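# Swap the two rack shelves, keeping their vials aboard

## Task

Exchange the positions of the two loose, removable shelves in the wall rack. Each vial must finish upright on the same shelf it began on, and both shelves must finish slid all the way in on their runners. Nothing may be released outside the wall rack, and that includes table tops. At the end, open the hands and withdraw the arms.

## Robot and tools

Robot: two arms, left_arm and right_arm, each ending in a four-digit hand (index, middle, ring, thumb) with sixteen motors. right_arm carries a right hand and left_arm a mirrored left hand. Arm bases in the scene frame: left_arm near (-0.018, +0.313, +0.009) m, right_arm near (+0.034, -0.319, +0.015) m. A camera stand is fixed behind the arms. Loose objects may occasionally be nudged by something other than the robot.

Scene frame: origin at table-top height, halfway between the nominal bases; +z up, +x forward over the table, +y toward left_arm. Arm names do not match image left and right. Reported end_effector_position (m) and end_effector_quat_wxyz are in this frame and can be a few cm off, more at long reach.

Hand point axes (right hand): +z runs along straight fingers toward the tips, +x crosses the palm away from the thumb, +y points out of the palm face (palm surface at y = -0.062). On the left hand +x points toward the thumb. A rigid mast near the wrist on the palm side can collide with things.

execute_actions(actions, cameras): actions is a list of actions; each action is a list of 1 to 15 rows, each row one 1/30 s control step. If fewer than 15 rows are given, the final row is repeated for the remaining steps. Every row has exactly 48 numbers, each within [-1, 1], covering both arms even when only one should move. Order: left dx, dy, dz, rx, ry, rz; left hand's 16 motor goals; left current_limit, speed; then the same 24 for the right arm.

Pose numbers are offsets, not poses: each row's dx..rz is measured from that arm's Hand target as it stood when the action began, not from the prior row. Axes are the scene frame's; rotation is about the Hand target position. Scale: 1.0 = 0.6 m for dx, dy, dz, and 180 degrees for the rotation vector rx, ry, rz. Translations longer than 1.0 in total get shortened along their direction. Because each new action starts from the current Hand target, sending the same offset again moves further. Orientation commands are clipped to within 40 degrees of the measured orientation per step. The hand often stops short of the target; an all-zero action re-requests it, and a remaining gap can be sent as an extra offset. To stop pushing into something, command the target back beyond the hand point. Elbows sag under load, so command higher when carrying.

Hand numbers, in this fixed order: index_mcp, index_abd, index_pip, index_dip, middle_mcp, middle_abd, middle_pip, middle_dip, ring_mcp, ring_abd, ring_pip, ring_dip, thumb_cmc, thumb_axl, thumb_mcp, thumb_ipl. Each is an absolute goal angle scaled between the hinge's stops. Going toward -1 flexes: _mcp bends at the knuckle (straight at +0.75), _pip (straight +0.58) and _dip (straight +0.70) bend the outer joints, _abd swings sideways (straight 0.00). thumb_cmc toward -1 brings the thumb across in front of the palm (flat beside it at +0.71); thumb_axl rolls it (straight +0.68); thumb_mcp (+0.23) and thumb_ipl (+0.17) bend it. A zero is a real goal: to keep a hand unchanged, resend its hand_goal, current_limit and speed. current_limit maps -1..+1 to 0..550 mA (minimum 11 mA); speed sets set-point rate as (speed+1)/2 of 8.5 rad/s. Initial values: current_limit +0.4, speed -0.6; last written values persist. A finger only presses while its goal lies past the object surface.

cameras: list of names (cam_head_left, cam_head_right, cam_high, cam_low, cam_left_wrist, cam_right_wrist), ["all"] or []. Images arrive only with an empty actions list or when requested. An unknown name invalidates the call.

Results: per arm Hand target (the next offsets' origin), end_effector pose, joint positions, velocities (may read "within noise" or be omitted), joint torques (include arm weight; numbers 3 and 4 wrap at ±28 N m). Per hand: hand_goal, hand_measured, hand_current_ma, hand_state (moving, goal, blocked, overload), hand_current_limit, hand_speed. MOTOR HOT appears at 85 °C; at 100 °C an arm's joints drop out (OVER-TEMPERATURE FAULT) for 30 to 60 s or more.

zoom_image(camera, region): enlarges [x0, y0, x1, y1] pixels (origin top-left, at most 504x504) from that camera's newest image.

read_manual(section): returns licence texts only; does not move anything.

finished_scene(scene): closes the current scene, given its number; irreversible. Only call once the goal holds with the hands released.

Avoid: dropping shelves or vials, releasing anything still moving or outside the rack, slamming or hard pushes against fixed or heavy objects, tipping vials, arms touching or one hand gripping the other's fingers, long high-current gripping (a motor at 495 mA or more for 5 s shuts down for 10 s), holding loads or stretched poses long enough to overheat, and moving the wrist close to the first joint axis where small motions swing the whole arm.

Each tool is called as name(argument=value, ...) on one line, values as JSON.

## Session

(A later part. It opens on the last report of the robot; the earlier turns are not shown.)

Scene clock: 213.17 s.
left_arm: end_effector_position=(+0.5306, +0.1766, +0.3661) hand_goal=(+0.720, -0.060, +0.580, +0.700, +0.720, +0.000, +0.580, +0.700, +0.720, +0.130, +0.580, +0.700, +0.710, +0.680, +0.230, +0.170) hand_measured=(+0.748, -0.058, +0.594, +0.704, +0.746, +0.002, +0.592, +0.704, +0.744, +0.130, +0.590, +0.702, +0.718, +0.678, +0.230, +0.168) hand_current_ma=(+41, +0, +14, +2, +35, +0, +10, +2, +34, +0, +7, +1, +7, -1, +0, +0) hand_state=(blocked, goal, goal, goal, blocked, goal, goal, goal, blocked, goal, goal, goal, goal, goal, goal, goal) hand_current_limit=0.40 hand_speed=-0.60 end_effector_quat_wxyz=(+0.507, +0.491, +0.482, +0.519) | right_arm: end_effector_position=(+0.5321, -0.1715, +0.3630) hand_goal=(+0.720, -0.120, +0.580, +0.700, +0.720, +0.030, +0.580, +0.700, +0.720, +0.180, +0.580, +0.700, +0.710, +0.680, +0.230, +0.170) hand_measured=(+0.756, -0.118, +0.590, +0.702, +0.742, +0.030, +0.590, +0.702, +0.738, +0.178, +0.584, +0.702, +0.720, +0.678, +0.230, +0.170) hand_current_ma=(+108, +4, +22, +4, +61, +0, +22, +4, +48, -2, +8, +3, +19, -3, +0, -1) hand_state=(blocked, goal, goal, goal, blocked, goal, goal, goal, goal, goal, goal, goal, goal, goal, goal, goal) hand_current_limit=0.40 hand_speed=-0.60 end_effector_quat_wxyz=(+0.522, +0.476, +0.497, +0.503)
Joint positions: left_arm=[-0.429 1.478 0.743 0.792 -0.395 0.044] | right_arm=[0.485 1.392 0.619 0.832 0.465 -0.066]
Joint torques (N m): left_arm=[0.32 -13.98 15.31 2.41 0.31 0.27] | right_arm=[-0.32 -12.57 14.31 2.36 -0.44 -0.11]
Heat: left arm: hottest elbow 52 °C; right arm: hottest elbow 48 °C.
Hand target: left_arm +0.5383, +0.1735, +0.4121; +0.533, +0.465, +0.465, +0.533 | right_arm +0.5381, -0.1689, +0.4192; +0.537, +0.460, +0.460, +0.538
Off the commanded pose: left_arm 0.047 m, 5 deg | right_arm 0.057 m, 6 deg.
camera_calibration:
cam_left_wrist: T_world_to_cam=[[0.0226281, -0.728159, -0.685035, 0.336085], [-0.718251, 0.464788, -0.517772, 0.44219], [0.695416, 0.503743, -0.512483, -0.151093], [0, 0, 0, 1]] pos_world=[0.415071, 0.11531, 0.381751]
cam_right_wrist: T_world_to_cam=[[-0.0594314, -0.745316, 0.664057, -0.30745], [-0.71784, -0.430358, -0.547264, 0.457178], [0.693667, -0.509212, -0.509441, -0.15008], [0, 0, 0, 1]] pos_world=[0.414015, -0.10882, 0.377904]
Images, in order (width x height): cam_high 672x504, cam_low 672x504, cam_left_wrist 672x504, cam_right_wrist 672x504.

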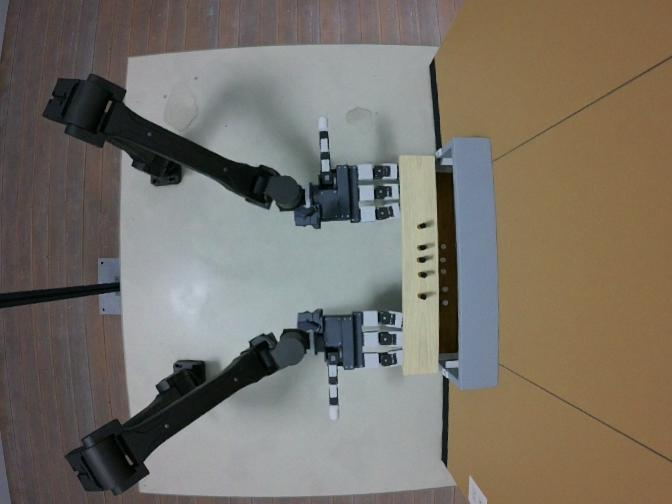

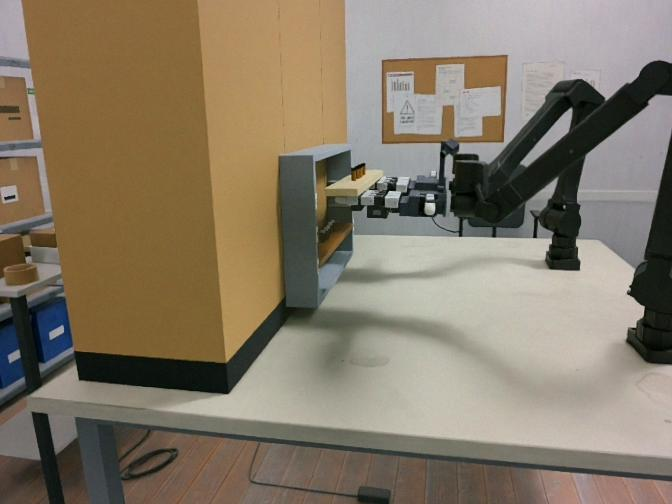

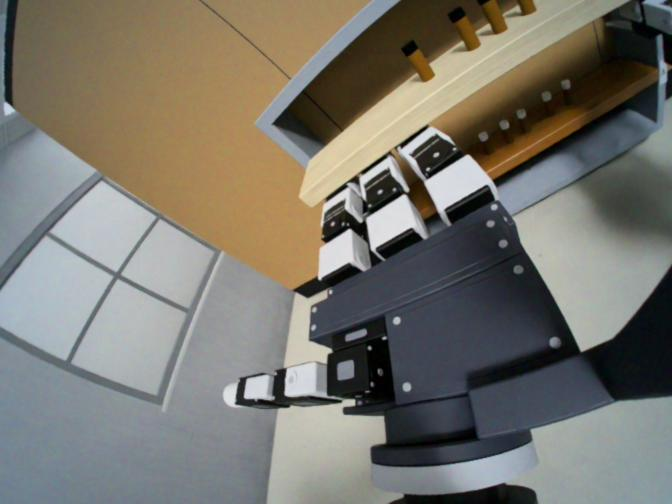

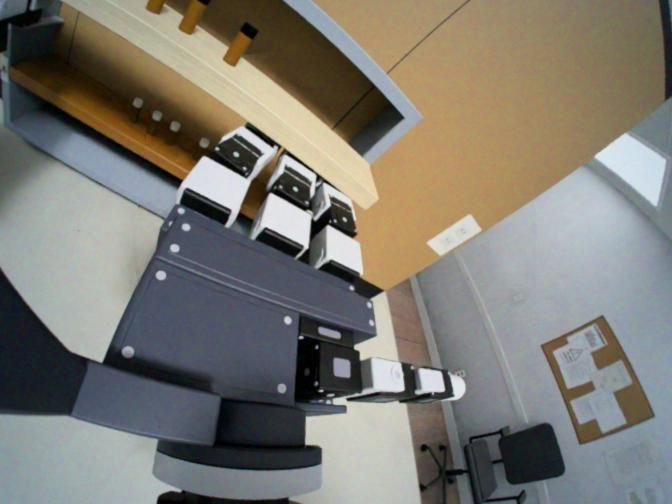

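execute_actions(actions=[[[0.003,0,-0.001,0,0,0,0.72,-0.06,0.58,0.7,0.72,0,0.58,0.7,0.72,0.13,0.58,0.7,0.71,0.68,0.23,0.17,0.4,-0.6,0.006,0,0.0,0,0,0,0.72,-0.12,0.58,0.7,0.72,0.03,0.58,0.7,0.72,0.18,0.58,0.7,0.71,0.68,0.23,0.17,0.4,-0.6]],[[0.005,0,-0.001,0,0,0,0.72,-0.06,0.58,0.7,0.72,0,0.58,0.7,0.72,0.13,0.58,0.7,0.71,0.68,0.23,0.17,0.4,-0.6,0.007,0,0,0,0,0,0.72,-0.12,0.58,0.7,0.72,0.03,0.58,0.7,0.72,0.18,0.58,0.7,0.71,0.68,0.23,0.17,0.4,-0.6]]], cameras=["cam_high", "cam_left_wrist", "cam_right_wrist"])

zoom_image(camera="cam_high", region=[380, 120, 480, 200])

zoom_image(camera="cam_high", region=[380, 320, 480, 400])

zoom_image(camera="cam_left_wrist", region=[240, 100, 360, 220])

zoom_image(camera="cam_right_wrist", region=[320, 100, 440, 220])

Scene clock: 215.43 s.
left_arm: end_effector_position=(+0.5331, +0.1768, +0.3729) hand_goal=(+0.720, -0.060, +0.580, +0.700, +0.720, +0.000, +0.580, +0.700, +0.720, +0.130, +0.580, +0.700, +0.710, +0.680, +0.230, +0.170) hand_measured=(+0.748, -0.058, +0.594, +0.704, +0.746, +0.002, +0.592, +0.704, +0.744, +0.130, +0.590, +0.702, +0.718, +0.678, +0.230, +0.168) hand_current_ma=(+41, +0, +14, +2, +35, +0, +10, +2, +34, +0, +7, +1, +7, -1, +0, +0) hand_state=(blocked, goal, goal, goal, blocked, goal, goal, goal, blocked, goal, goal, goal, goal, goal, goal, goal) hand_current_limit=0.40 hand_speed=-0.60 end_effector_quat_wxyz=(+0.512, +0.487, +0.479, +0.521) | right_arm: end_effector_position=(+0.5363, -0.1722, +0.3713) hand_goal=(+0.720, -0.120, +0.580, +0.700, +0.720, +0.030, +0.580, +0.700, +0.720, +0.180, +0.580, +0.700, +0.710, +0.680, +0.230, +0.170) hand_measured=(+0.756, -0.118, +0.590, +0.702, +0.742, +0.030, +0.590, +0.702, +0.738, +0.178, +0.584, +0.702, +0.720, +0.678, +0.230, +0.170) hand_current_ma=(+108, +4, +22, +4, +61, +1, +22, +4, +48, -2, +8, +3, +19, -3, +0, -1) hand_state=(blocked, goal, goal, goal, blocked, goal, goal, goal, goal, goal, goal, goal, goal, goal, goal, goal) hand_current_limit=0.40 hand_speed=-0.60 end_effector_quat_wxyz=(+0.524, +0.474, +0.492, +0.509)
Joint positions: left_arm=[-0.425 1.478 0.757 0.792 -0.39 0.044] | right_arm=[0.477 1.392 0.637 0.829 0.455 -0.066]
Joint torques (N m): left_arm=[0.44 -13.04 15.28 2.45 0.28 0.26] | right_arm=[-0.67 -10.99 14.54 2.4 -0.4 -0.1]
Heat: left arm: hottest elbow 53 °C; right arm: hottest elbow 49 °C.
Hand target: left_arm +0.5431, +0.1736, +0.4109; +0.533, +0.465, +0.465, +0.533 | right_arm +0.5459, -0.1689, +0.4192; +0.537, +0.460, +0.460, +0.538
Off the commanded pose: left_arm 0.039 m, 4 deg | right_arm 0.049 m, 5 deg.
camera_calibration:
cam_left_wrist: T_world_to_cam=[[0.0299801, -0.731418, -0.68127, 0.336109], [-0.710992, 0.463459, -0.528863, 0.447897], [0.702561, 0.500233, -0.506138, -0.155018], [0, 0, 0, 1]] pos_world=[0.417284, 0.115799, 0.387396]
cam_right_wrist: T_world_to_cam=[[-0.0669735, -0.74953, 0.658573, -0.307979], [-0.709151, -0.428556, -0.559862, 0.464732], [0.701869, -0.504524, -0.502828, -0.155094], [0, 0, 0, 1]] pos_world=[0.417794, -0.109925, 0.385027]
Images, in order (width x height): cam_high 672x504, cam_left_wrist 672x504, cam_right_wrist 672x504.

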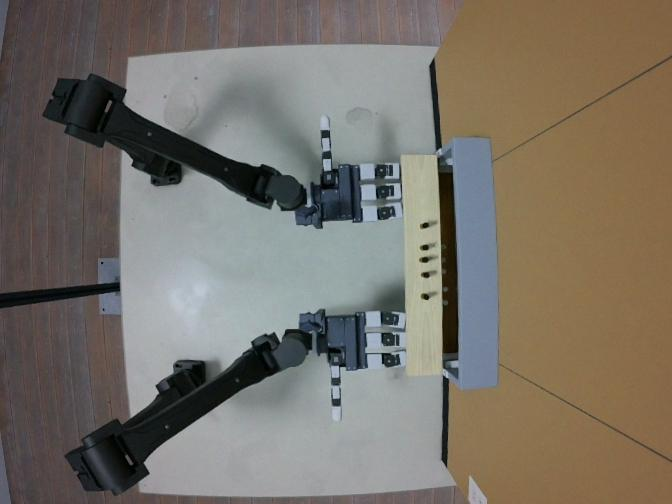

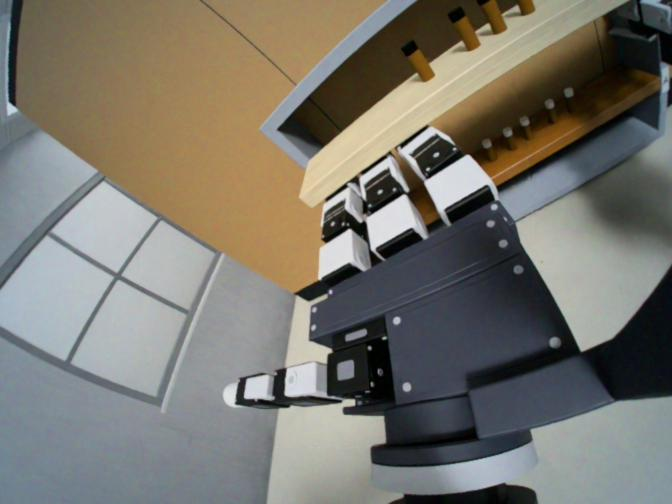

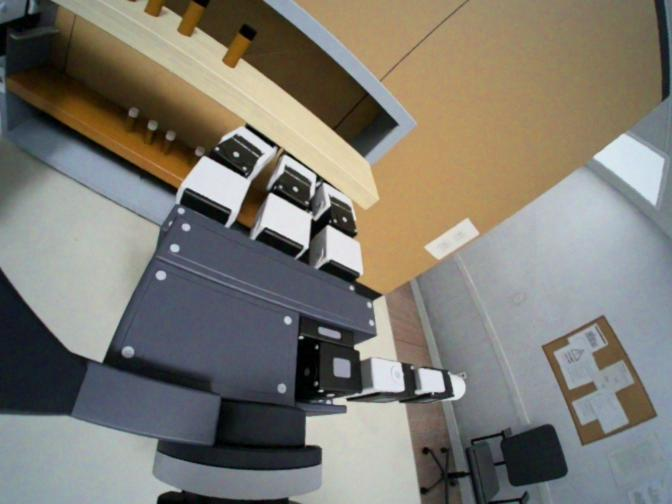

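Scaled by 5.040.

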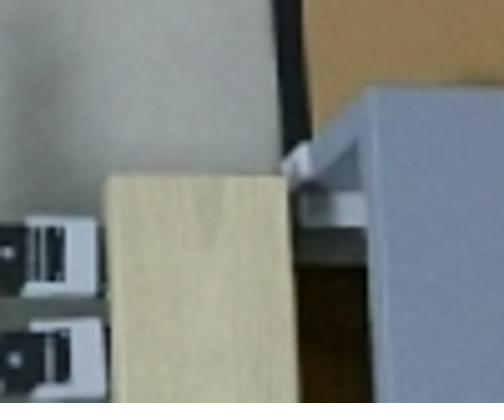

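Scaled by 5.040.

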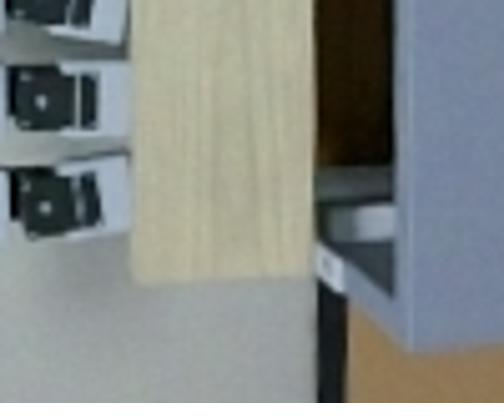

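Scaled by 4.200 from the camera's 672x504 image, which has a finer 960x720 frame.

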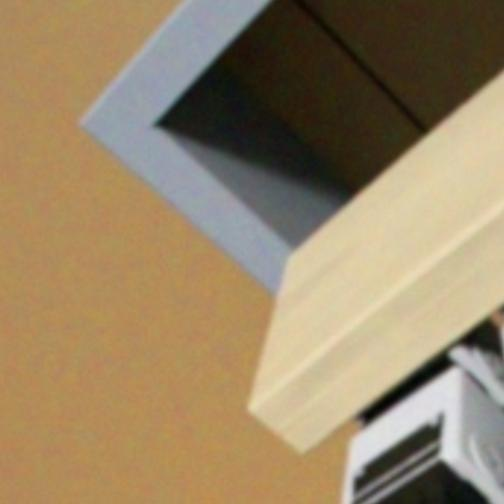

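Scaled by 4.200 from the camera's 672x504 image, which has a finer 960x720 frame.

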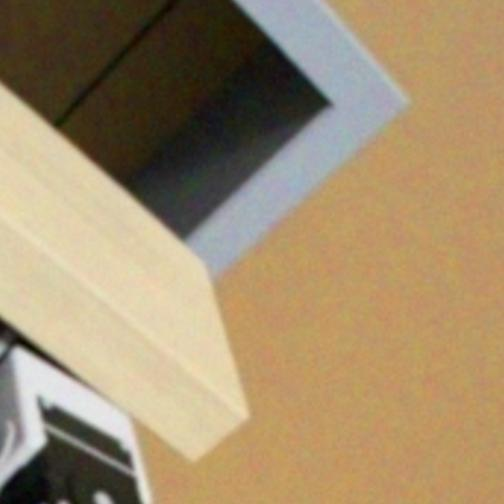

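execute_actions(actions=[[[0.0,0.004,-0.008,0,0.001,0,0.72,-0.08,0.58,0.7,0.72,0,0.58,0.7,0.72,0.13,0.58,0.7,0.71,0.68,0.23,0.17,0.4,-0.6,0.003,0.004,-0.008,0,0.001,0,0.72,-0.12,0.58,0.7,0.72,0.03,0.58,0.7,0.72,0.18,0.58,0.7,0.71,0.68,0.23,0.17,0.4,-0.6]],[[0.0,0.004,-0.006,0,0.001,0,0.72,-0.1,0.58,0.7,0.72,0,0.58,0.7,0.72,0.13,0.58,0.7,0.71,0.68,0.23,0.17,0.4,-0.6,0.003,0.004,-0.006,0,0.001,0,0.72,-0.12,0.58,0.7,0.72,0.03,0.58,0.7,0.72,0.18,0.58,0.7,0.71,0.68,0.23,0.17,0.4,-0.6]]])

Scene clock: 223.90 s.
left_arm: end_effector_position=(+0.5343, +0.1787, +0.3730) hand_goal=(+0.720, -0.100, +0.580, +0.700, +0.720, +0.000, +0.580, +0.700, +0.720, +0.130, +0.580, +0.700, +0.710, +0.680, +0.230, +0.170) hand_measured=(+0.748, -0.086, +0.594, +0.704, +0.746, +0.002, +0.592, +0.704, +0.746, +0.130, +0.592, +0.704, +0.718, +0.678, +0.230, +0.168) hand_current_ma=(+41, +11, +14, +2, +36, +0, +10, +2, +35, +0, +9, +2, +7, -1, +0, +0) hand_state=(blocked, goal, goal, goal, blocked, goal, goal, goal, blocked, goal, goal, goal, goal, goal, goal, goal) hand_current_limit=0.40 hand_speed=-0.60 end_effector_quat_wxyz=(+0.513, +0.488, +0.478, +0.520) | right_arm: end_effector_position=(+0.5388, -0.1713, +0.3694) hand_goal=(+0.720, -0.120, +0.580, +0.700, +0.720, +0.030, +0.580, +0.700, +0.720, +0.180, +0.580, +0.700, +0.710, +0.680, +0.230, +0.170) hand_measured=(+0.756, -0.118, +0.590, +0.702, +0.742, +0.030, +0.590, +0.702, +0.738, +0.178, +0.584, +0.702, +0.720, +0.678, +0.230, +0.170) hand_current_ma=(+108, +3, +22, +4, +61, +1, +22, +4, +48, -2, +8, +3, +19, -3, +0, -1) hand_state=(blocked, goal, goal, goal, blocked, goal, goal, goal, goal, goal, goal, goal, goal, goal, goal, goal) hand_current_limit=0.40 hand_speed=-0.60 end_effector_quat_wxyz=(+0.524, +0.475, +0.493, +0.507)
Joint positions: left_arm=[-0.418 1.478 0.757 0.792 -0.377 0.044] | right_arm=[0.477 1.401 0.642 0.829 0.457 -0.066]
Joint torques (N m): left_arm=[0.73 -12.34 14.28 3.07 0.19 0.23] | right_arm=[-0.03 -9.76 14.48 3 -0.18 -0.07]
Heat: left arm: hottest elbow 56 °C; right arm: hottest elbow 52 °C.
Hand target: left_arm +0.5431, +0.1783, +0.4025; +0.531, +0.466, +0.467, +0.531 | right_arm +0.5495, -0.1641, +0.4107; +0.535, +0.461, +0.462, +0.536
Off the commanded pose: left_arm 0.031 m, 4 deg | right_arm 0.043 m, 5 deg.

execute_actions(actions=[[[0.0,0.003,-0.010,0,0.001,0,0.72,-0.1,0.58,0.7,0.72,0,0.58,0.7,0.72,0.13,0.58,0.7,0.71,0.68,0.23,0.17,0.4,-0.6,0.001,0.005,-0.006,0,0.001,0,0.72,-0.12,0.58,0.7,0.72,0.03,0.58,0.7,0.72,0.18,0.58,0.7,0.71,0.68,0.23,0.17,0.4,-0.6]],[[0.001,0.002,-0.008,0,0,0,0.72,-0.1,0.58,0.7,0.72,0,0.58,0.7,0.72,0.13,0.58,0.7,0.71,0.68,0.23,0.17,0.4,-0.6,0.001,0.004,-0.006,0,0,0,0.72,-0.12,0.58,0.7,0.72,0.03,0.58,0.7,0.72,0.18,0.58,0.7,0.71,0.68,0.23,0.17,0.4,-0.6]]], cameras=["cam_high", "cam_left_wrist", "cam_right_wrist"])

zoom_image(camera="cam_high", region=[380, 120, 480, 200])

zoom_image(camera="cam_high", region=[380, 320, 480, 400])

zoom_image(camera="cam_left_wrist", region=[240, 100, 360, 220])

zoom_image(camera="cam_right_wrist", region=[320, 100, 440, 220])

Scene clock: 226.30 s.
left_arm: end_effector_position=(+0.5387, +0.1799, +0.3642) hand_goal=(+0.720, -0.100, +0.580, +0.700, +0.720, +0.000, +0.580, +0.700, +0.720, +0.130, +0.580, +0.700, +0.710, +0.680, +0.230, +0.170) hand_measured=(+0.748, -0.088, +0.594, +0.704, +0.746, +0.002, +0.592, +0.704, +0.746, +0.130, +0.592, +0.704, +0.718, +0.678, +0.230, +0.168) hand_current_ma=(+41, +9, +14, +2, +36, +0, +10, +2, +35, +0, +9, +2, +7, -1, +0, +0) hand_state=(blocked, goal, goal, goal, blocked, goal, goal, goal, blocked, goal, goal, goal, goal, goal, goal, goal) hand_current_limit=0.40 hand_speed=-0.60 end_effector_quat_wxyz=(+0.509, +0.492, +0.479, +0.518) | right_arm: end_effector_position=(+0.5422, -0.1691, +0.3605) hand_goal=(+0.720, -0.120, +0.580, +0.700, +0.720, +0.030, +0.580, +0.700, +0.720, +0.180, +0.580, +0.700, +0.710, +0.680, +0.230, +0.170) hand_measured=(+0.756, -0.118, +0.590, +0.702, +0.742, +0.030, +0.590, +0.702, +0.738, +0.178, +0.584, +0.702, +0.720, +0.678, +0.230, +0.170) hand_current_ma=(+108, +3, +22, +4, +61, +1, +22, +4, +48, -2, +8, +3, +19, -3, +0, -1) hand_state=(blocked, goal, goal, goal, blocked, goal, goal, goal, goal, goal, goal, goal, goal, goal, goal, goal) hand_current_limit=0.40 hand_speed=-0.60 end_effector_quat_wxyz=(+0.524, +0.478, +0.496, +0.501)
Joint positions: left_arm=[-0.411 1.497 0.757 0.8 -0.37 0.044] | right_arm=[0.481 1.424 0.644 0.836 0.468 -0.066]
Joint torques (N m): left_arm=[0.73 -12.57 13.14 3.84 0.16 0.2] | right_arm=[0.67 -9.93 14.19 3.47 -0.15 -0.06]
Heat: left arm: hottest elbow 56 °C; right arm: hottest elbow 53 °C.
Hand target: left_arm +0.5438, +0.1813, +0.3916; +0.531, +0.467, +0.468, +0.530 | right_arm +0.5507, -0.1586, +0.4036; +0.535, +0.462, +0.462, +0.536
Off the commanded pose: left_arm 0.028 m, 4 deg | right_arm 0.045 m, 6 deg.
camera_calibration:
cam_left_wrist: T_world_to_cam=[[0.0192255, -0.727839, -0.685479, 0.338947], [-0.713822, 0.470064, -0.519132, 0.442639], [0.700063, 0.499291, -0.51051, -0.161738], [0, 0, 0, 1]] pos_world=[0.422676, 0.119385, 0.37956]
cam_right_wrist: T_world_to_cam=[[-0.0629014, -0.744304, 0.664872, -0.301716], [-0.721797, -0.42615, -0.545349, 0.466219], [0.68924, -0.514206, -0.510431, -0.155072], [0, 0, 0, 1]] pos_world=[0.424419, -0.105628, 0.375701]
Images, in order (width x height): cam_high 672x504, cam_left_wrist 672x504, cam_right_wrist 672x504.

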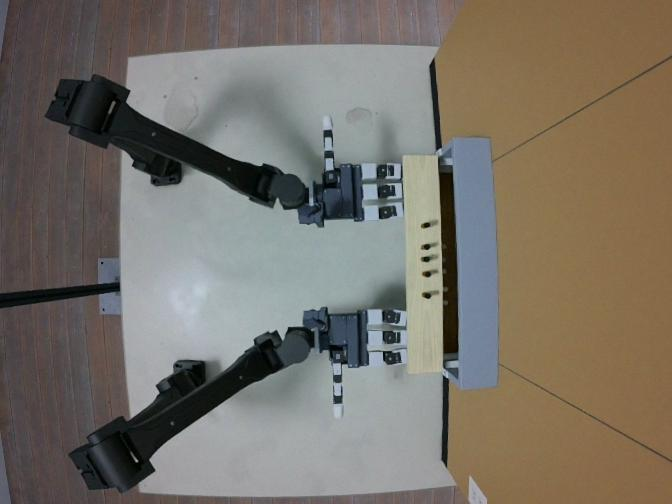

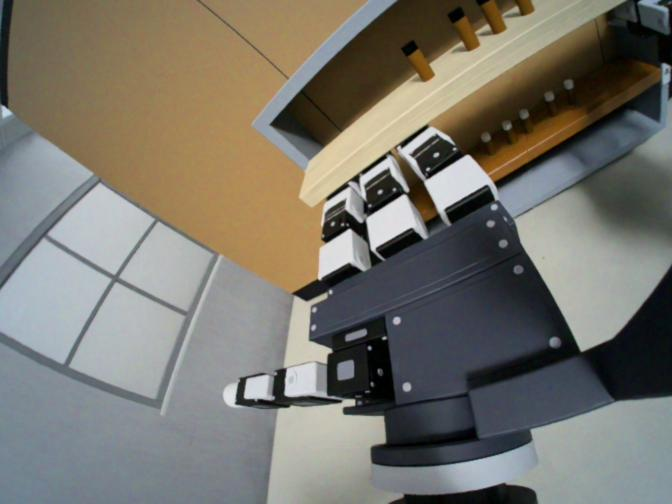

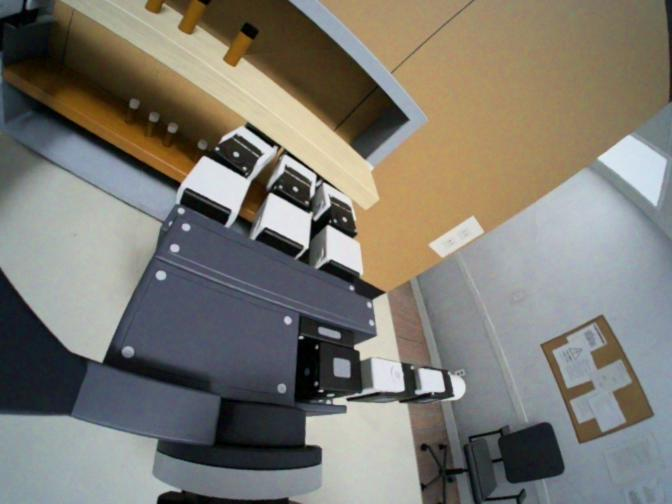

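Scaled by 5.040.

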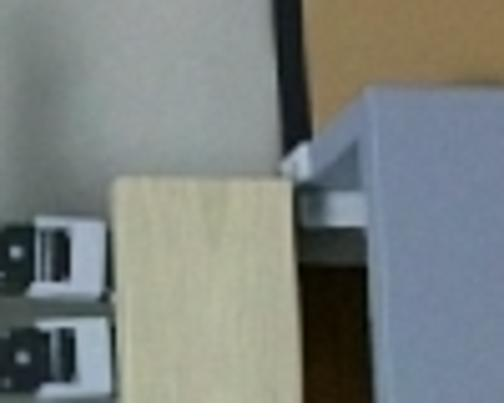

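Scaled by 5.040.

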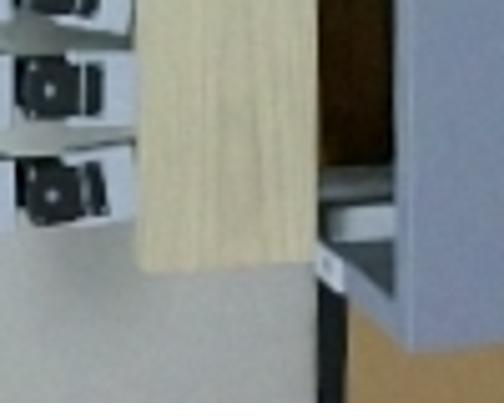

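Scaled by 4.200 from the camera's 672x504 image, which has a finer 960x720 frame.

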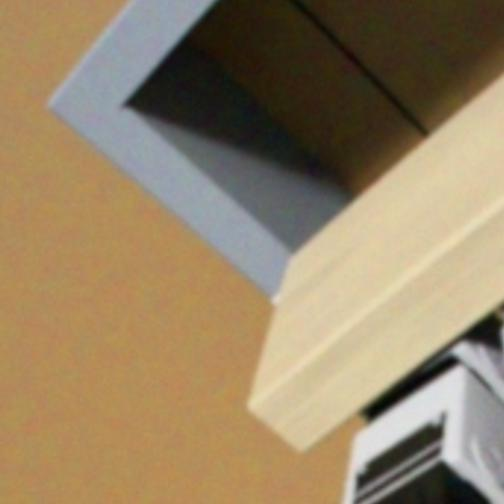

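Scaled by 4.200 from the camera's 672x504 image, which has a finer 960x720 frame.

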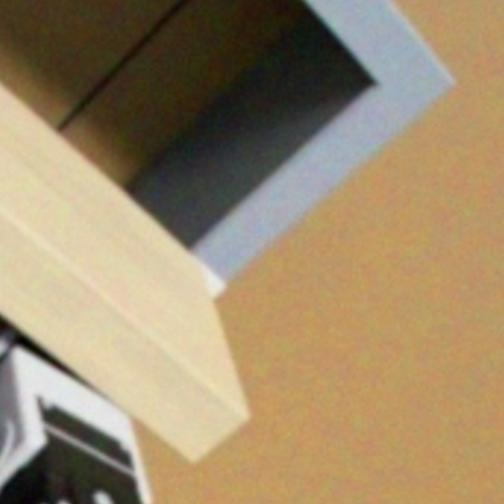

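execute_actions(actions=[[[0.001,0.004,0.0,0,0,0,0.72,-0.14,0.58,0.7,0.72,0,0.58,0.7,0.72,0.13,0.58,0.7,0.71,0.68,0.23,0.17,0.4,-0.6,0.001,0.002,0.0,0,0,0,0.72,-0.12,0.58,0.7,0.72,0.03,0.58,0.7,0.72,0.18,0.58,0.7,0.71,0.68,0.23,0.17,0.4,-0.6]],[[0.003,0.003,0.001,0,0,0,0.72,-0.16,0.58,0.7,0.72,0,0.58,0.7,0.72,0.13,0.58,0.7,0.71,0.68,0.23,0.17,0.4,-0.6,0.003,0.002,0.001,0,0,0,0.72,-0.12,0.58,0.7,0.72,0.03,0.58,0.7,0.72,0.18,0.58,0.7,0.71,0.68,0.23,0.17,0.4,-0.6]]], cameras=["cam_high", "cam_left_wrist", "cam_right_wrist"])

zoom_image(camera="cam_high", region=[380, 120, 480, 200])

zoom_image(camera="cam_high", region=[380, 320, 480, 400])

zoom_image(camera="cam_left_wrist", region=[240, 100, 360, 220])

zoom_image(camera="cam_right_wrist", region=[320, 100, 440, 220])

Scene clock: 230.77 s.
left_arm: end_effector_position=(+0.5403, +0.1839, +0.3643) hand_goal=(+0.720, -0.160, +0.580, +0.700, +0.720, +0.000, +0.580, +0.700, +0.720, +0.130, +0.580, +0.700, +0.710, +0.680, +0.230, +0.170) hand_measured=(+0.748, -0.138, +0.594, +0.704, +0.746, -0.002, +0.592, +0.704, +0.746, +0.128, +0.592, +0.704, +0.718, +0.678, +0.230, +0.168) hand_current_ma=(+41, +21, +14, +2, +36, -1, +10, +2, +35, -1, +9, +2, +7, -1, +0, +0) hand_state=(blocked, blocked, goal, goal, blocked, goal, goal, goal, blocked, goal, goal, goal, goal, goal, goal, goal) hand_current_limit=0.40 hand_speed=-0.60 end_effector_quat_wxyz=(+0.509, +0.493, +0.479, +0.518) | right_arm: end_effector_position=(+0.5438, -0.1663, +0.3621) hand_goal=(+0.720, -0.120, +0.580, +0.700, +0.720, +0.030, +0.580, +0.700, +0.720, +0.180, +0.580, +0.700, +0.710, +0.680, +0.230, +0.170) hand_measured=(+0.756, -0.118, +0.590, +0.702, +0.742, +0.030, +0.590, +0.702, +0.738, +0.178, +0.584, +0.702, +0.720, +0.678, +0.230, +0.170) hand_current_ma=(+108, +3, +22, +4, +61, +1, +22, +4, +48, -2, +8, +3, +19, -3, +0, -1) hand_state=(blocked, goal, goal, goal, blocked, goal, goal, goal, goal, goal, goal, goal, goal, goal, goal, goal) hand_current_limit=0.40 hand_speed=-0.60 end_effector_quat_wxyz=(+0.524, +0.478, +0.495, +0.503)
Joint positions: left_arm=[-0.4 1.497 0.757 0.8 -0.359 0.044] | right_arm=[0.485 1.429 0.653 0.836 0.471 -0.066]
Joint torques (N m): left_arm=[0.67 -12.45 13.34 3.7 0.16 0.19] | right_arm=[0.5 -9.88 14.24 3.41 -0.17 -0.08]
Heat: left arm: hottest elbow 57 °C; right arm: hottest elbow 54 °C.
Hand target: left_arm +0.5462, +0.1855, +0.3922; +0.531, +0.467, +0.468, +0.530 | right_arm +0.5530, -0.1563, +0.4043; +0.535, +0.462, +0.462, +0.536
Off the commanded pose: left_arm 0.029 m, 4 deg | right_arm 0.044 m, 6 deg.
camera_calibration:
cam_left_wrist: T_world_to_cam=[[0.0188509, -0.727408, -0.685947, 0.342183], [-0.713339, 0.470937, -0.519005, 0.441495], [0.700566, 0.499096, -0.51001, -0.165283], [0, 0, 0, 1]] pos_world=[0.424277, 0.123483, 0.379562]
cam_right_wrist: T_world_to_cam=[[-0.0640273, -0.745521, 0.6634, -0.299639], [-0.719674, -0.426038, -0.548235, 0.469385], [0.691354, -0.512533, -0.509253, -0.155341], [0, 0, 0, 1]] pos_world=[0.426015, -0.103029, 0.377006]
Images, in order (width x height): cam_high 672x504, cam_left_wrist 672x504, cam_right_wrist 672x504.

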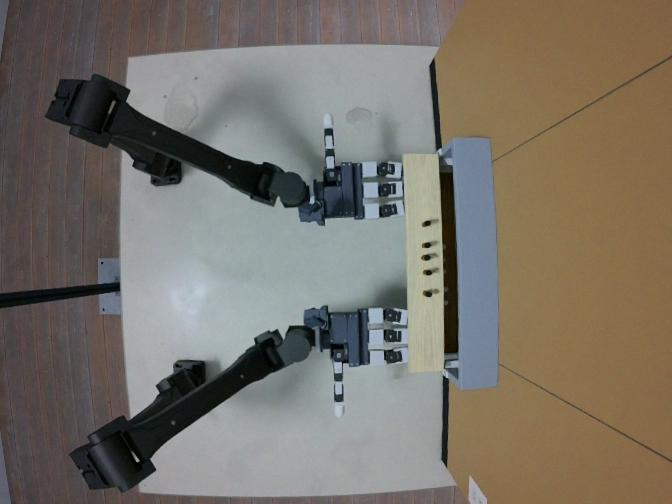

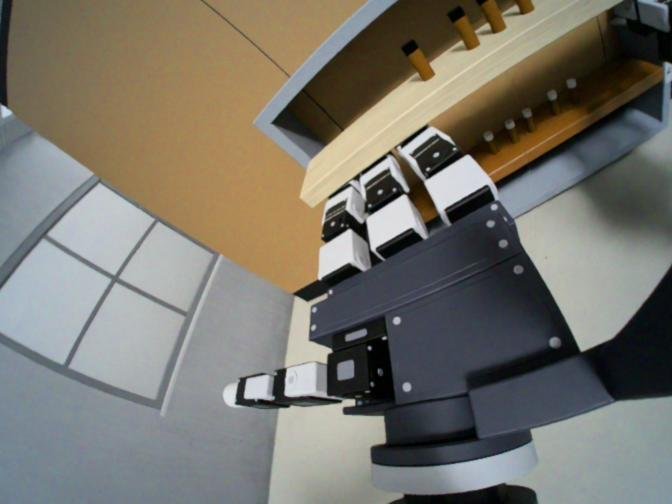

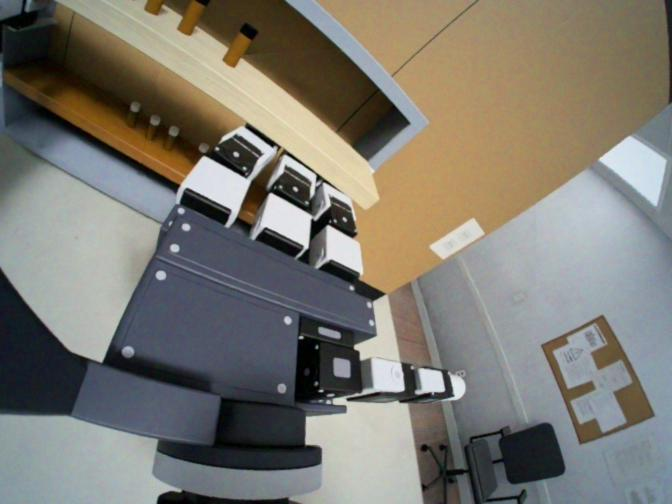

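Scaled by 5.040.

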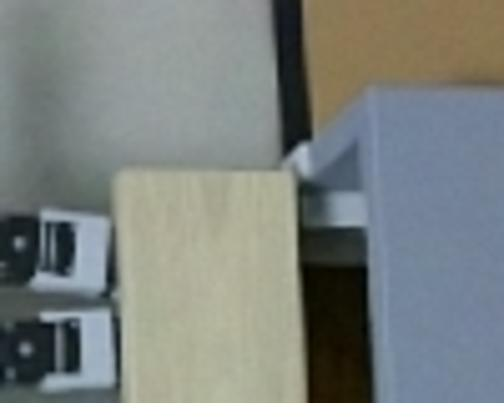

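Scaled by 5.040.

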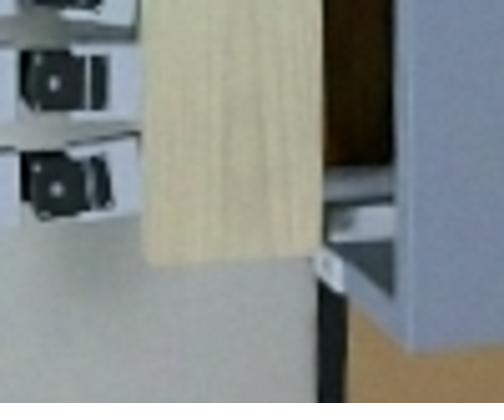

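Scaled by 4.200 from the camera's 672x504 image, which has a finer 960x720 frame.

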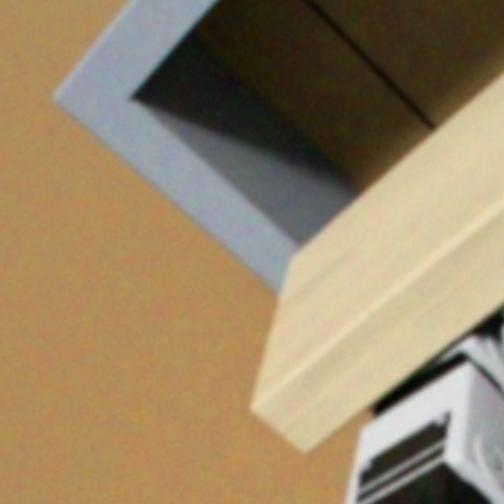

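Scaled by 4.200 from the camera's 672x504 image, which has a finer 960x720 frame.

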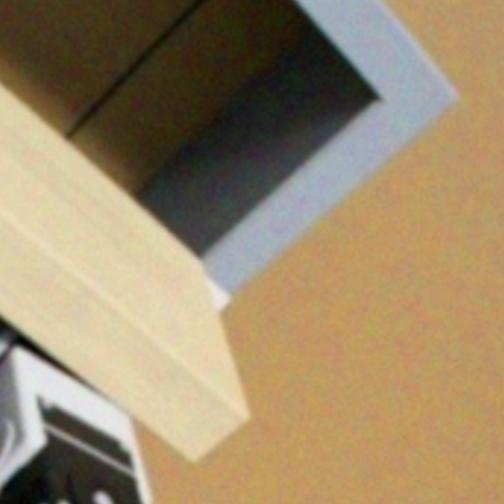

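execute_actions(actions=[[[0.006,0,0.0,0,0,0,0.72,-0.16,0.58,0.7,0.72,0,0.58,0.7,0.72,0.13,0.58,0.7,0.71,0.68,0.23,0.17,0.4,-0.6,0.007,-0.003,-0.001,0,0,0,0.72,-0.12,0.58,0.7,0.72,0.03,0.58,0.7,0.72,0.18,0.58,0.7,0.71,0.68,0.23,0.17,0.4,-0.6]],[[0.006,0,-0.001,0,0,0,0.72,-0.16,0.58,0.7,0.72,0,0.58,0.7,0.72,0.13,0.58,0.7,0.71,0.68,0.23,0.17,0.4,-0.6,0.007,0,-0.001,0,0,0,0.72,-0.12,0.58,0.7,0.72,0.03,0.58,0.7,0.72,0.18,0.58,0.7,0.71,0.68,0.23,0.17,0.4,-0.6]]], cameras=["cam_high", "cam_left_wrist", "cam_right_wrist"])

zoom_image(camera="cam_left_wrist", region=[240, 100, 360, 220])

zoom_image(camera="cam_right_wrist", region=[320, 100, 440, 220])

Scene clock: 233.00 s.
left_arm: end_effector_position=(+0.5441, +0.1867, +0.3573) hand_goal=(+0.720, -0.160, +0.580, +0.700, +0.720, +0.000, +0.580, +0.700, +0.720, +0.130, +0.580, +0.700, +0.710, +0.680, +0.230, +0.170) hand_measured=(+0.750, -0.140, +0.596, +0.704, +0.746, -0.004, +0.592, +0.704, +0.744, +0.128, +0.588, +0.704, +0.718, +0.678, +0.230, +0.168) hand_current_ma=(+45, +18, +15, +2, +36, -1, +10, +2, +32, -1, +6, +2, +7, -1, +0, +0) hand_state=(blocked, blocked, goal, goal, blocked, goal, goal, goal, blocked, goal, goal, goal, goal, goal, goal, goal) hand_current_limit=0.40 hand_speed=-0.60 end_effector_quat_wxyz=(+0.504, +0.496, +0.482, +0.518) | right_arm: end_effector_position=(+0.5501, -0.1616, +0.3583) hand_goal=(+0.720, -0.120, +0.580, +0.700, +0.720, +0.030, +0.580, +0.700, +0.720, +0.180, +0.580, +0.700, +0.710, +0.680, +0.230, +0.170) hand_measured=(+0.756, -0.118, +0.590, +0.702, +0.742, +0.030, +0.590, +0.702, +0.738, +0.178, +0.584, +0.702, +0.720, +0.678, +0.230, +0.170) hand_current_ma=(+108, +3, +22, +4, +61, +1, +22, +4, +48, -2, +8, +3, +19, -3, +0, -1) hand_state=(blocked, goal, goal, goal, blocked, goal, goal, goal, goal, goal, goal, goal, goal, goal, goal, goal) hand_current_limit=0.40 hand_speed=-0.60 end_effector_quat_wxyz=(+0.521, +0.476, +0.500, +0.502)
Joint positions: left_arm=[-0.392 1.51 0.757 0.801 -0.355 0.044] | right_arm=[0.485 1.45 0.667 0.836 0.462 -0.066]
Joint torques (N m): left_arm=[0.44 -12.4 14.5 3.7 0.22 0.19] | right_arm=[-0.44 -10.34 14.34 3.47 -0.32 -0.07]
Heat: left arm: hottest elbow 57 °C; right arm: hottest elbow 54 °C.
Hand target: left_arm +0.5534, +0.1856, +0.3917; +0.531, +0.467, +0.468, +0.530 | right_arm +0.5614, -0.1579, +0.4030; +0.535, +0.462, +0.462, +0.536
Off the commanded pose: left_arm 0.036 m, 5 deg | right_arm 0.046 m, 6 deg.
camera_calibration:
cam_left_wrist: T_world_to_cam=[[0.0138587, -0.724173, -0.689479, 0.342696], [-0.721352, 0.470267, -0.508429, 0.439917], [0.69243, 0.504404, -0.515866, -0.167348], [0, 0, 0, 1]] pos_world=[0.428463, 0.125703, 0.373619]
cam_right_wrist: T_world_to_cam=[[-0.0530864, -0.743578, 0.666539, -0.300078], [-0.719134, -0.434644, -0.542155, 0.46993], [0.692841, -0.508112, -0.511658, -0.15849], [0, 0, 0, 1]] pos_world=[0.431821, -0.0994098, 0.373695]
Images, in order (width x height): cam_high 672x504, cam_left_wrist 672x504, cam_right_wrist 672x504.

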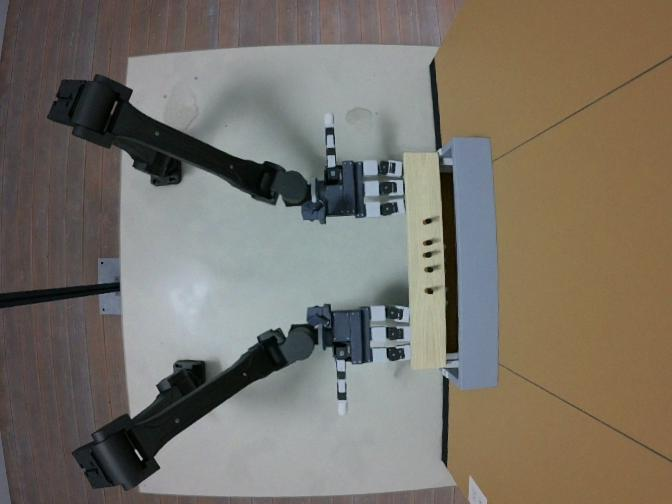

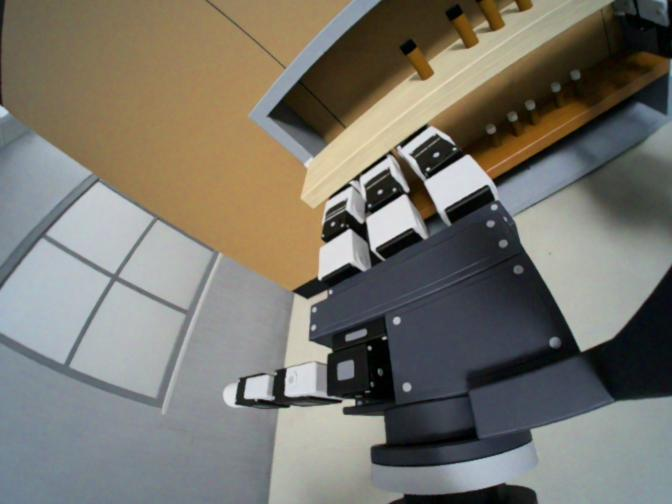

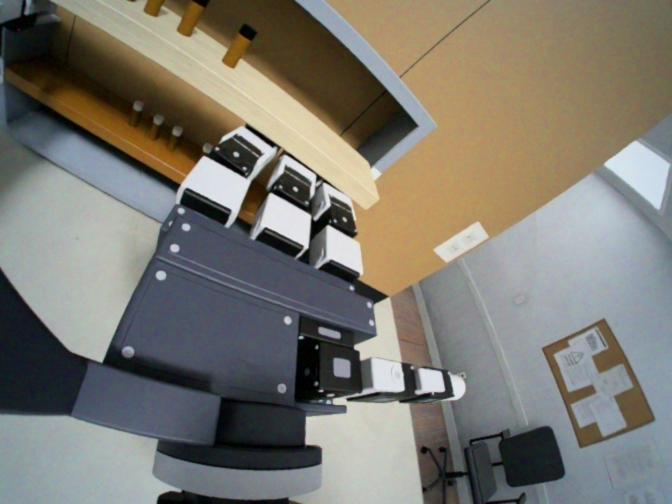

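Scaled by 4.200 from the camera's 672x504 image, which has a finer 960x720 frame.

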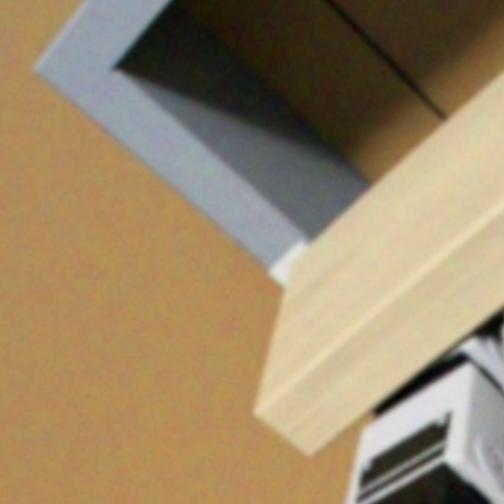

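Scaled by 4.200 from the camera's 672x504 image, which has a finer 960x720 frame.

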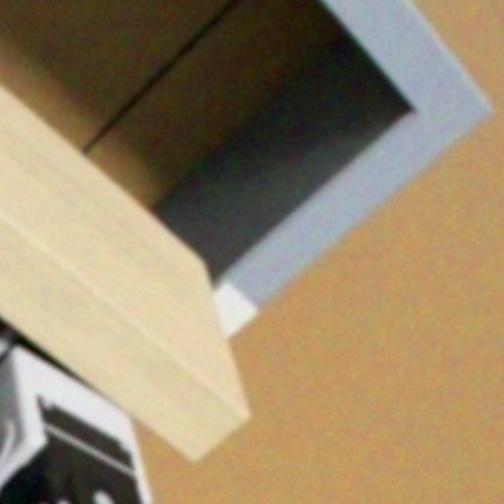

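execute_actions(actions=[[[0.0,-0.006,0.005,0,-0.002,0,0.72,-0.16,0.58,0.7,0.72,0,0.58,0.7,0.72,0.13,0.58,0.7,0.71,0.68,0.23,0.17,0.4,-0.6,0.0,-0.008,0.003,0,0,0,0.72,-0.12,0.58,0.7,0.72,0.03,0.58,0.7,0.72,0.18,0.58,0.7,0.71,0.68,0.23,0.17,0.4,-0.6]],[[0.0,-0.004,0.005,0,-0.002,0,0.72,-0.16,0.58,0.7,0.72,0,0.58,0.7,0.72,0.13,0.58,0.7,0.71,0.68,0.23,0.17,0.4,-0.6,0.0,-0.005,0.003,0,0,0,0.72,-0.12,0.58,0.7,0.72,0.03,0.58,0.7,0.72,0.18,0.58,0.7,0.71,0.68,0.23,0.17,0.4,-0.6]]], cameras=["cam_high", "cam_left_wrist", "cam_right_wrist"])

zoom_image(camera="cam_left_wrist", region=[240, 100, 360, 220])

zoom_image(camera="cam_right_wrist", region=[320, 100, 440, 220])

Scene clock: 235.53 s.
left_arm: end_effector_position=(+0.5446, +0.1868, +0.3590) hand_goal=(+0.720, -0.160, +0.580, +0.700, +0.720, +0.000, +0.580, +0.700, +0.720, +0.130, +0.580, +0.700, +0.710, +0.680, +0.230, +0.170) hand_measured=(+0.750, -0.146, +0.596, +0.704, +0.746, -0.006, +0.592, +0.704, +0.744, +0.128, +0.588, +0.704, +0.718, +0.678, +0.230, +0.168) hand_current_ma=(+45, +10, +15, +2, +36, -3, +10, +2, +32, -1, +6, +2, +7, -1, +0, +0) hand_state=(blocked, goal, goal, goal, blocked, goal, goal, goal, blocked, goal, goal, goal, goal, goal, goal, goal) hand_current_limit=0.40 hand_speed=-0.60 end_effector_quat_wxyz=(+0.505, +0.494, +0.481, +0.519) | right_arm: end_effector_position=(+0.5525, -0.1655, +0.3583) hand_goal=(+0.720, -0.120, +0.580, +0.700, +0.720, +0.030, +0.580, +0.700, +0.720, +0.180, +0.580, +0.700, +0.710, +0.680, +0.230, +0.170) hand_measured=(+0.756, -0.118, +0.590, +0.702, +0.742, +0.030, +0.590, +0.702, +0.738, +0.178, +0.584, +0.702, +0.720, +0.678, +0.230, +0.170) hand_current_ma=(+108, +1, +22, +4, +61, +0, +22, +4, +48, -2, +8, +3, +19, -3, +0, -1) hand_state=(blocked, goal, goal, goal, blocked, goal, goal, goal, goal, goal, goal, goal, goal, goal, goal, goal) hand_current_limit=0.40 hand_speed=-0.60 end_effector_quat_wxyz=(+0.520, +0.475, +0.501, +0.504)
Joint positions: left_arm=[-0.392 1.511 0.76 0.803 -0.356 0.044] | right_arm=[0.471 1.45 0.667 0.836 0.443 -0.066]
Joint torques (N m): left_arm=[-0.38 -12.4 15.16 3.77 -0.15 0.24] | right_arm=[-0.79 -11.75 14.01 3.07 -0.26 -0.05]
Heat: left arm: hottest elbow 58 °C; right arm: hottest elbow 55 °C.
Hand target: left_arm +0.5534, +0.1795, +0.3977; +0.534, +0.464, +0.464, +0.533 | right_arm +0.5614, -0.1659, +0.4066; +0.535, +0.462, +0.462, +0.535
Off the commanded pose: left_arm 0.040 m, 5 deg | right_arm 0.049 m, 6 deg.
camera_calibration:
cam_left_wrist: T_world_to_cam=[[0.0178855, -0.725316, -0.688184, 0.341529], [-0.719907, 0.4683, -0.512278, 0.442018], [0.69384, 0.504591, -0.513784, -0.168429], [0, 0, 0, 1]] pos_world=[0.428967, 0.125707, 0.374934]
cam_right_wrist: T_world_to_cam=[[-0.0499283, -0.743218, 0.667184, -0.304806], [-0.716886, -0.438451, -0.542066, 0.468126], [0.6954, -0.505359, -0.510911, -0.163279], [0, 0, 0, 1]] pos_world=[0.433919, -0.103802, 0.373696]
Images, in order (width x height): cam_high 672x504, cam_left_wrist 672x504, cam_right_wrist 672x504.

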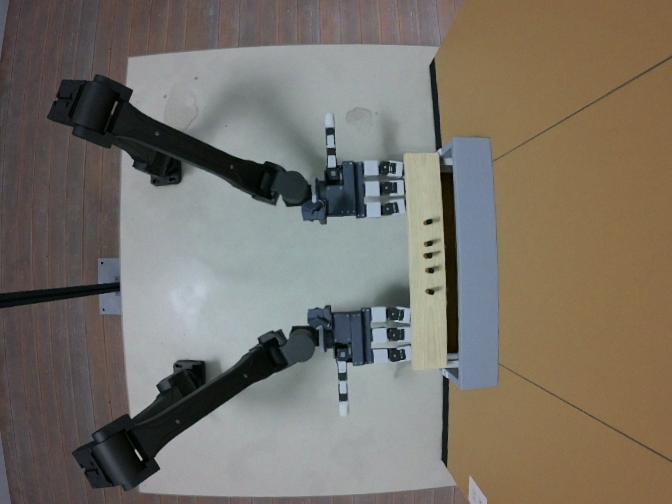

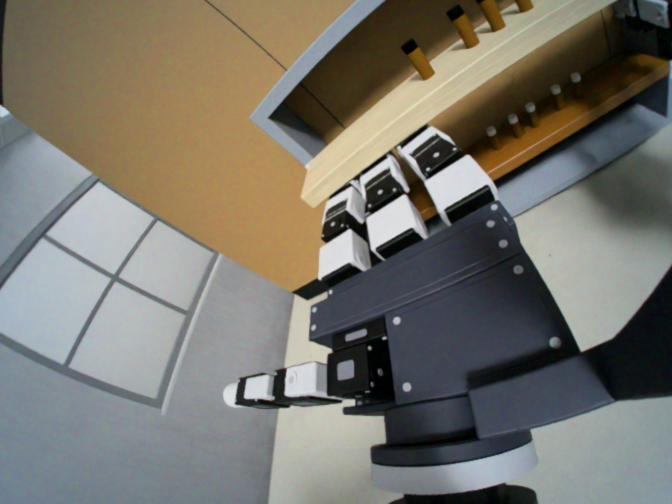

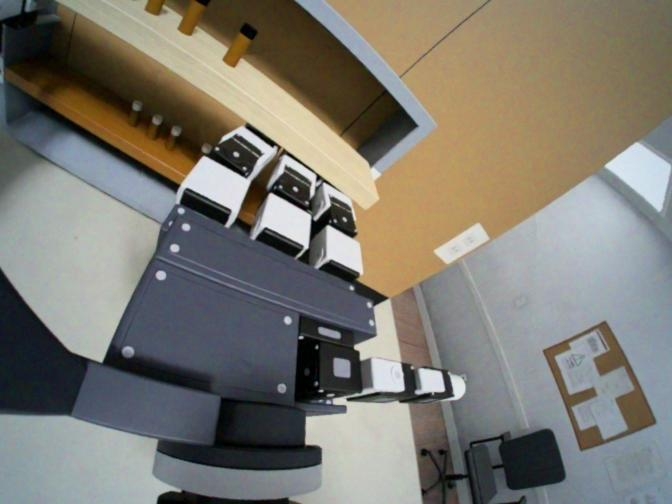

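Scaled by 4.200 from the camera's 672x504 image, which has a finer 960x720 frame.

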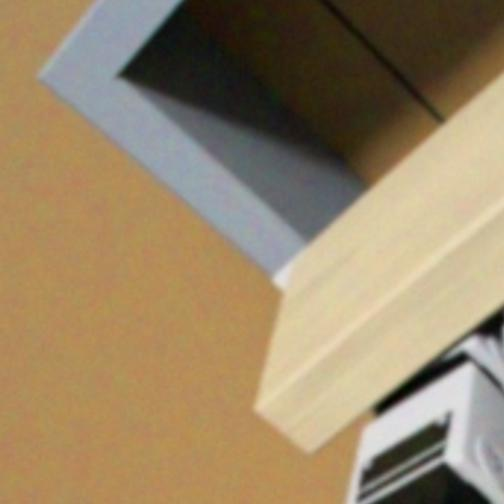

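Scaled by 4.200 from the camera's 672x504 image, which has a finer 960x720 frame.

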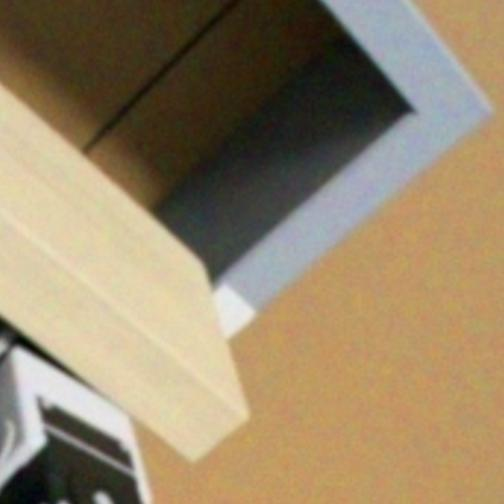

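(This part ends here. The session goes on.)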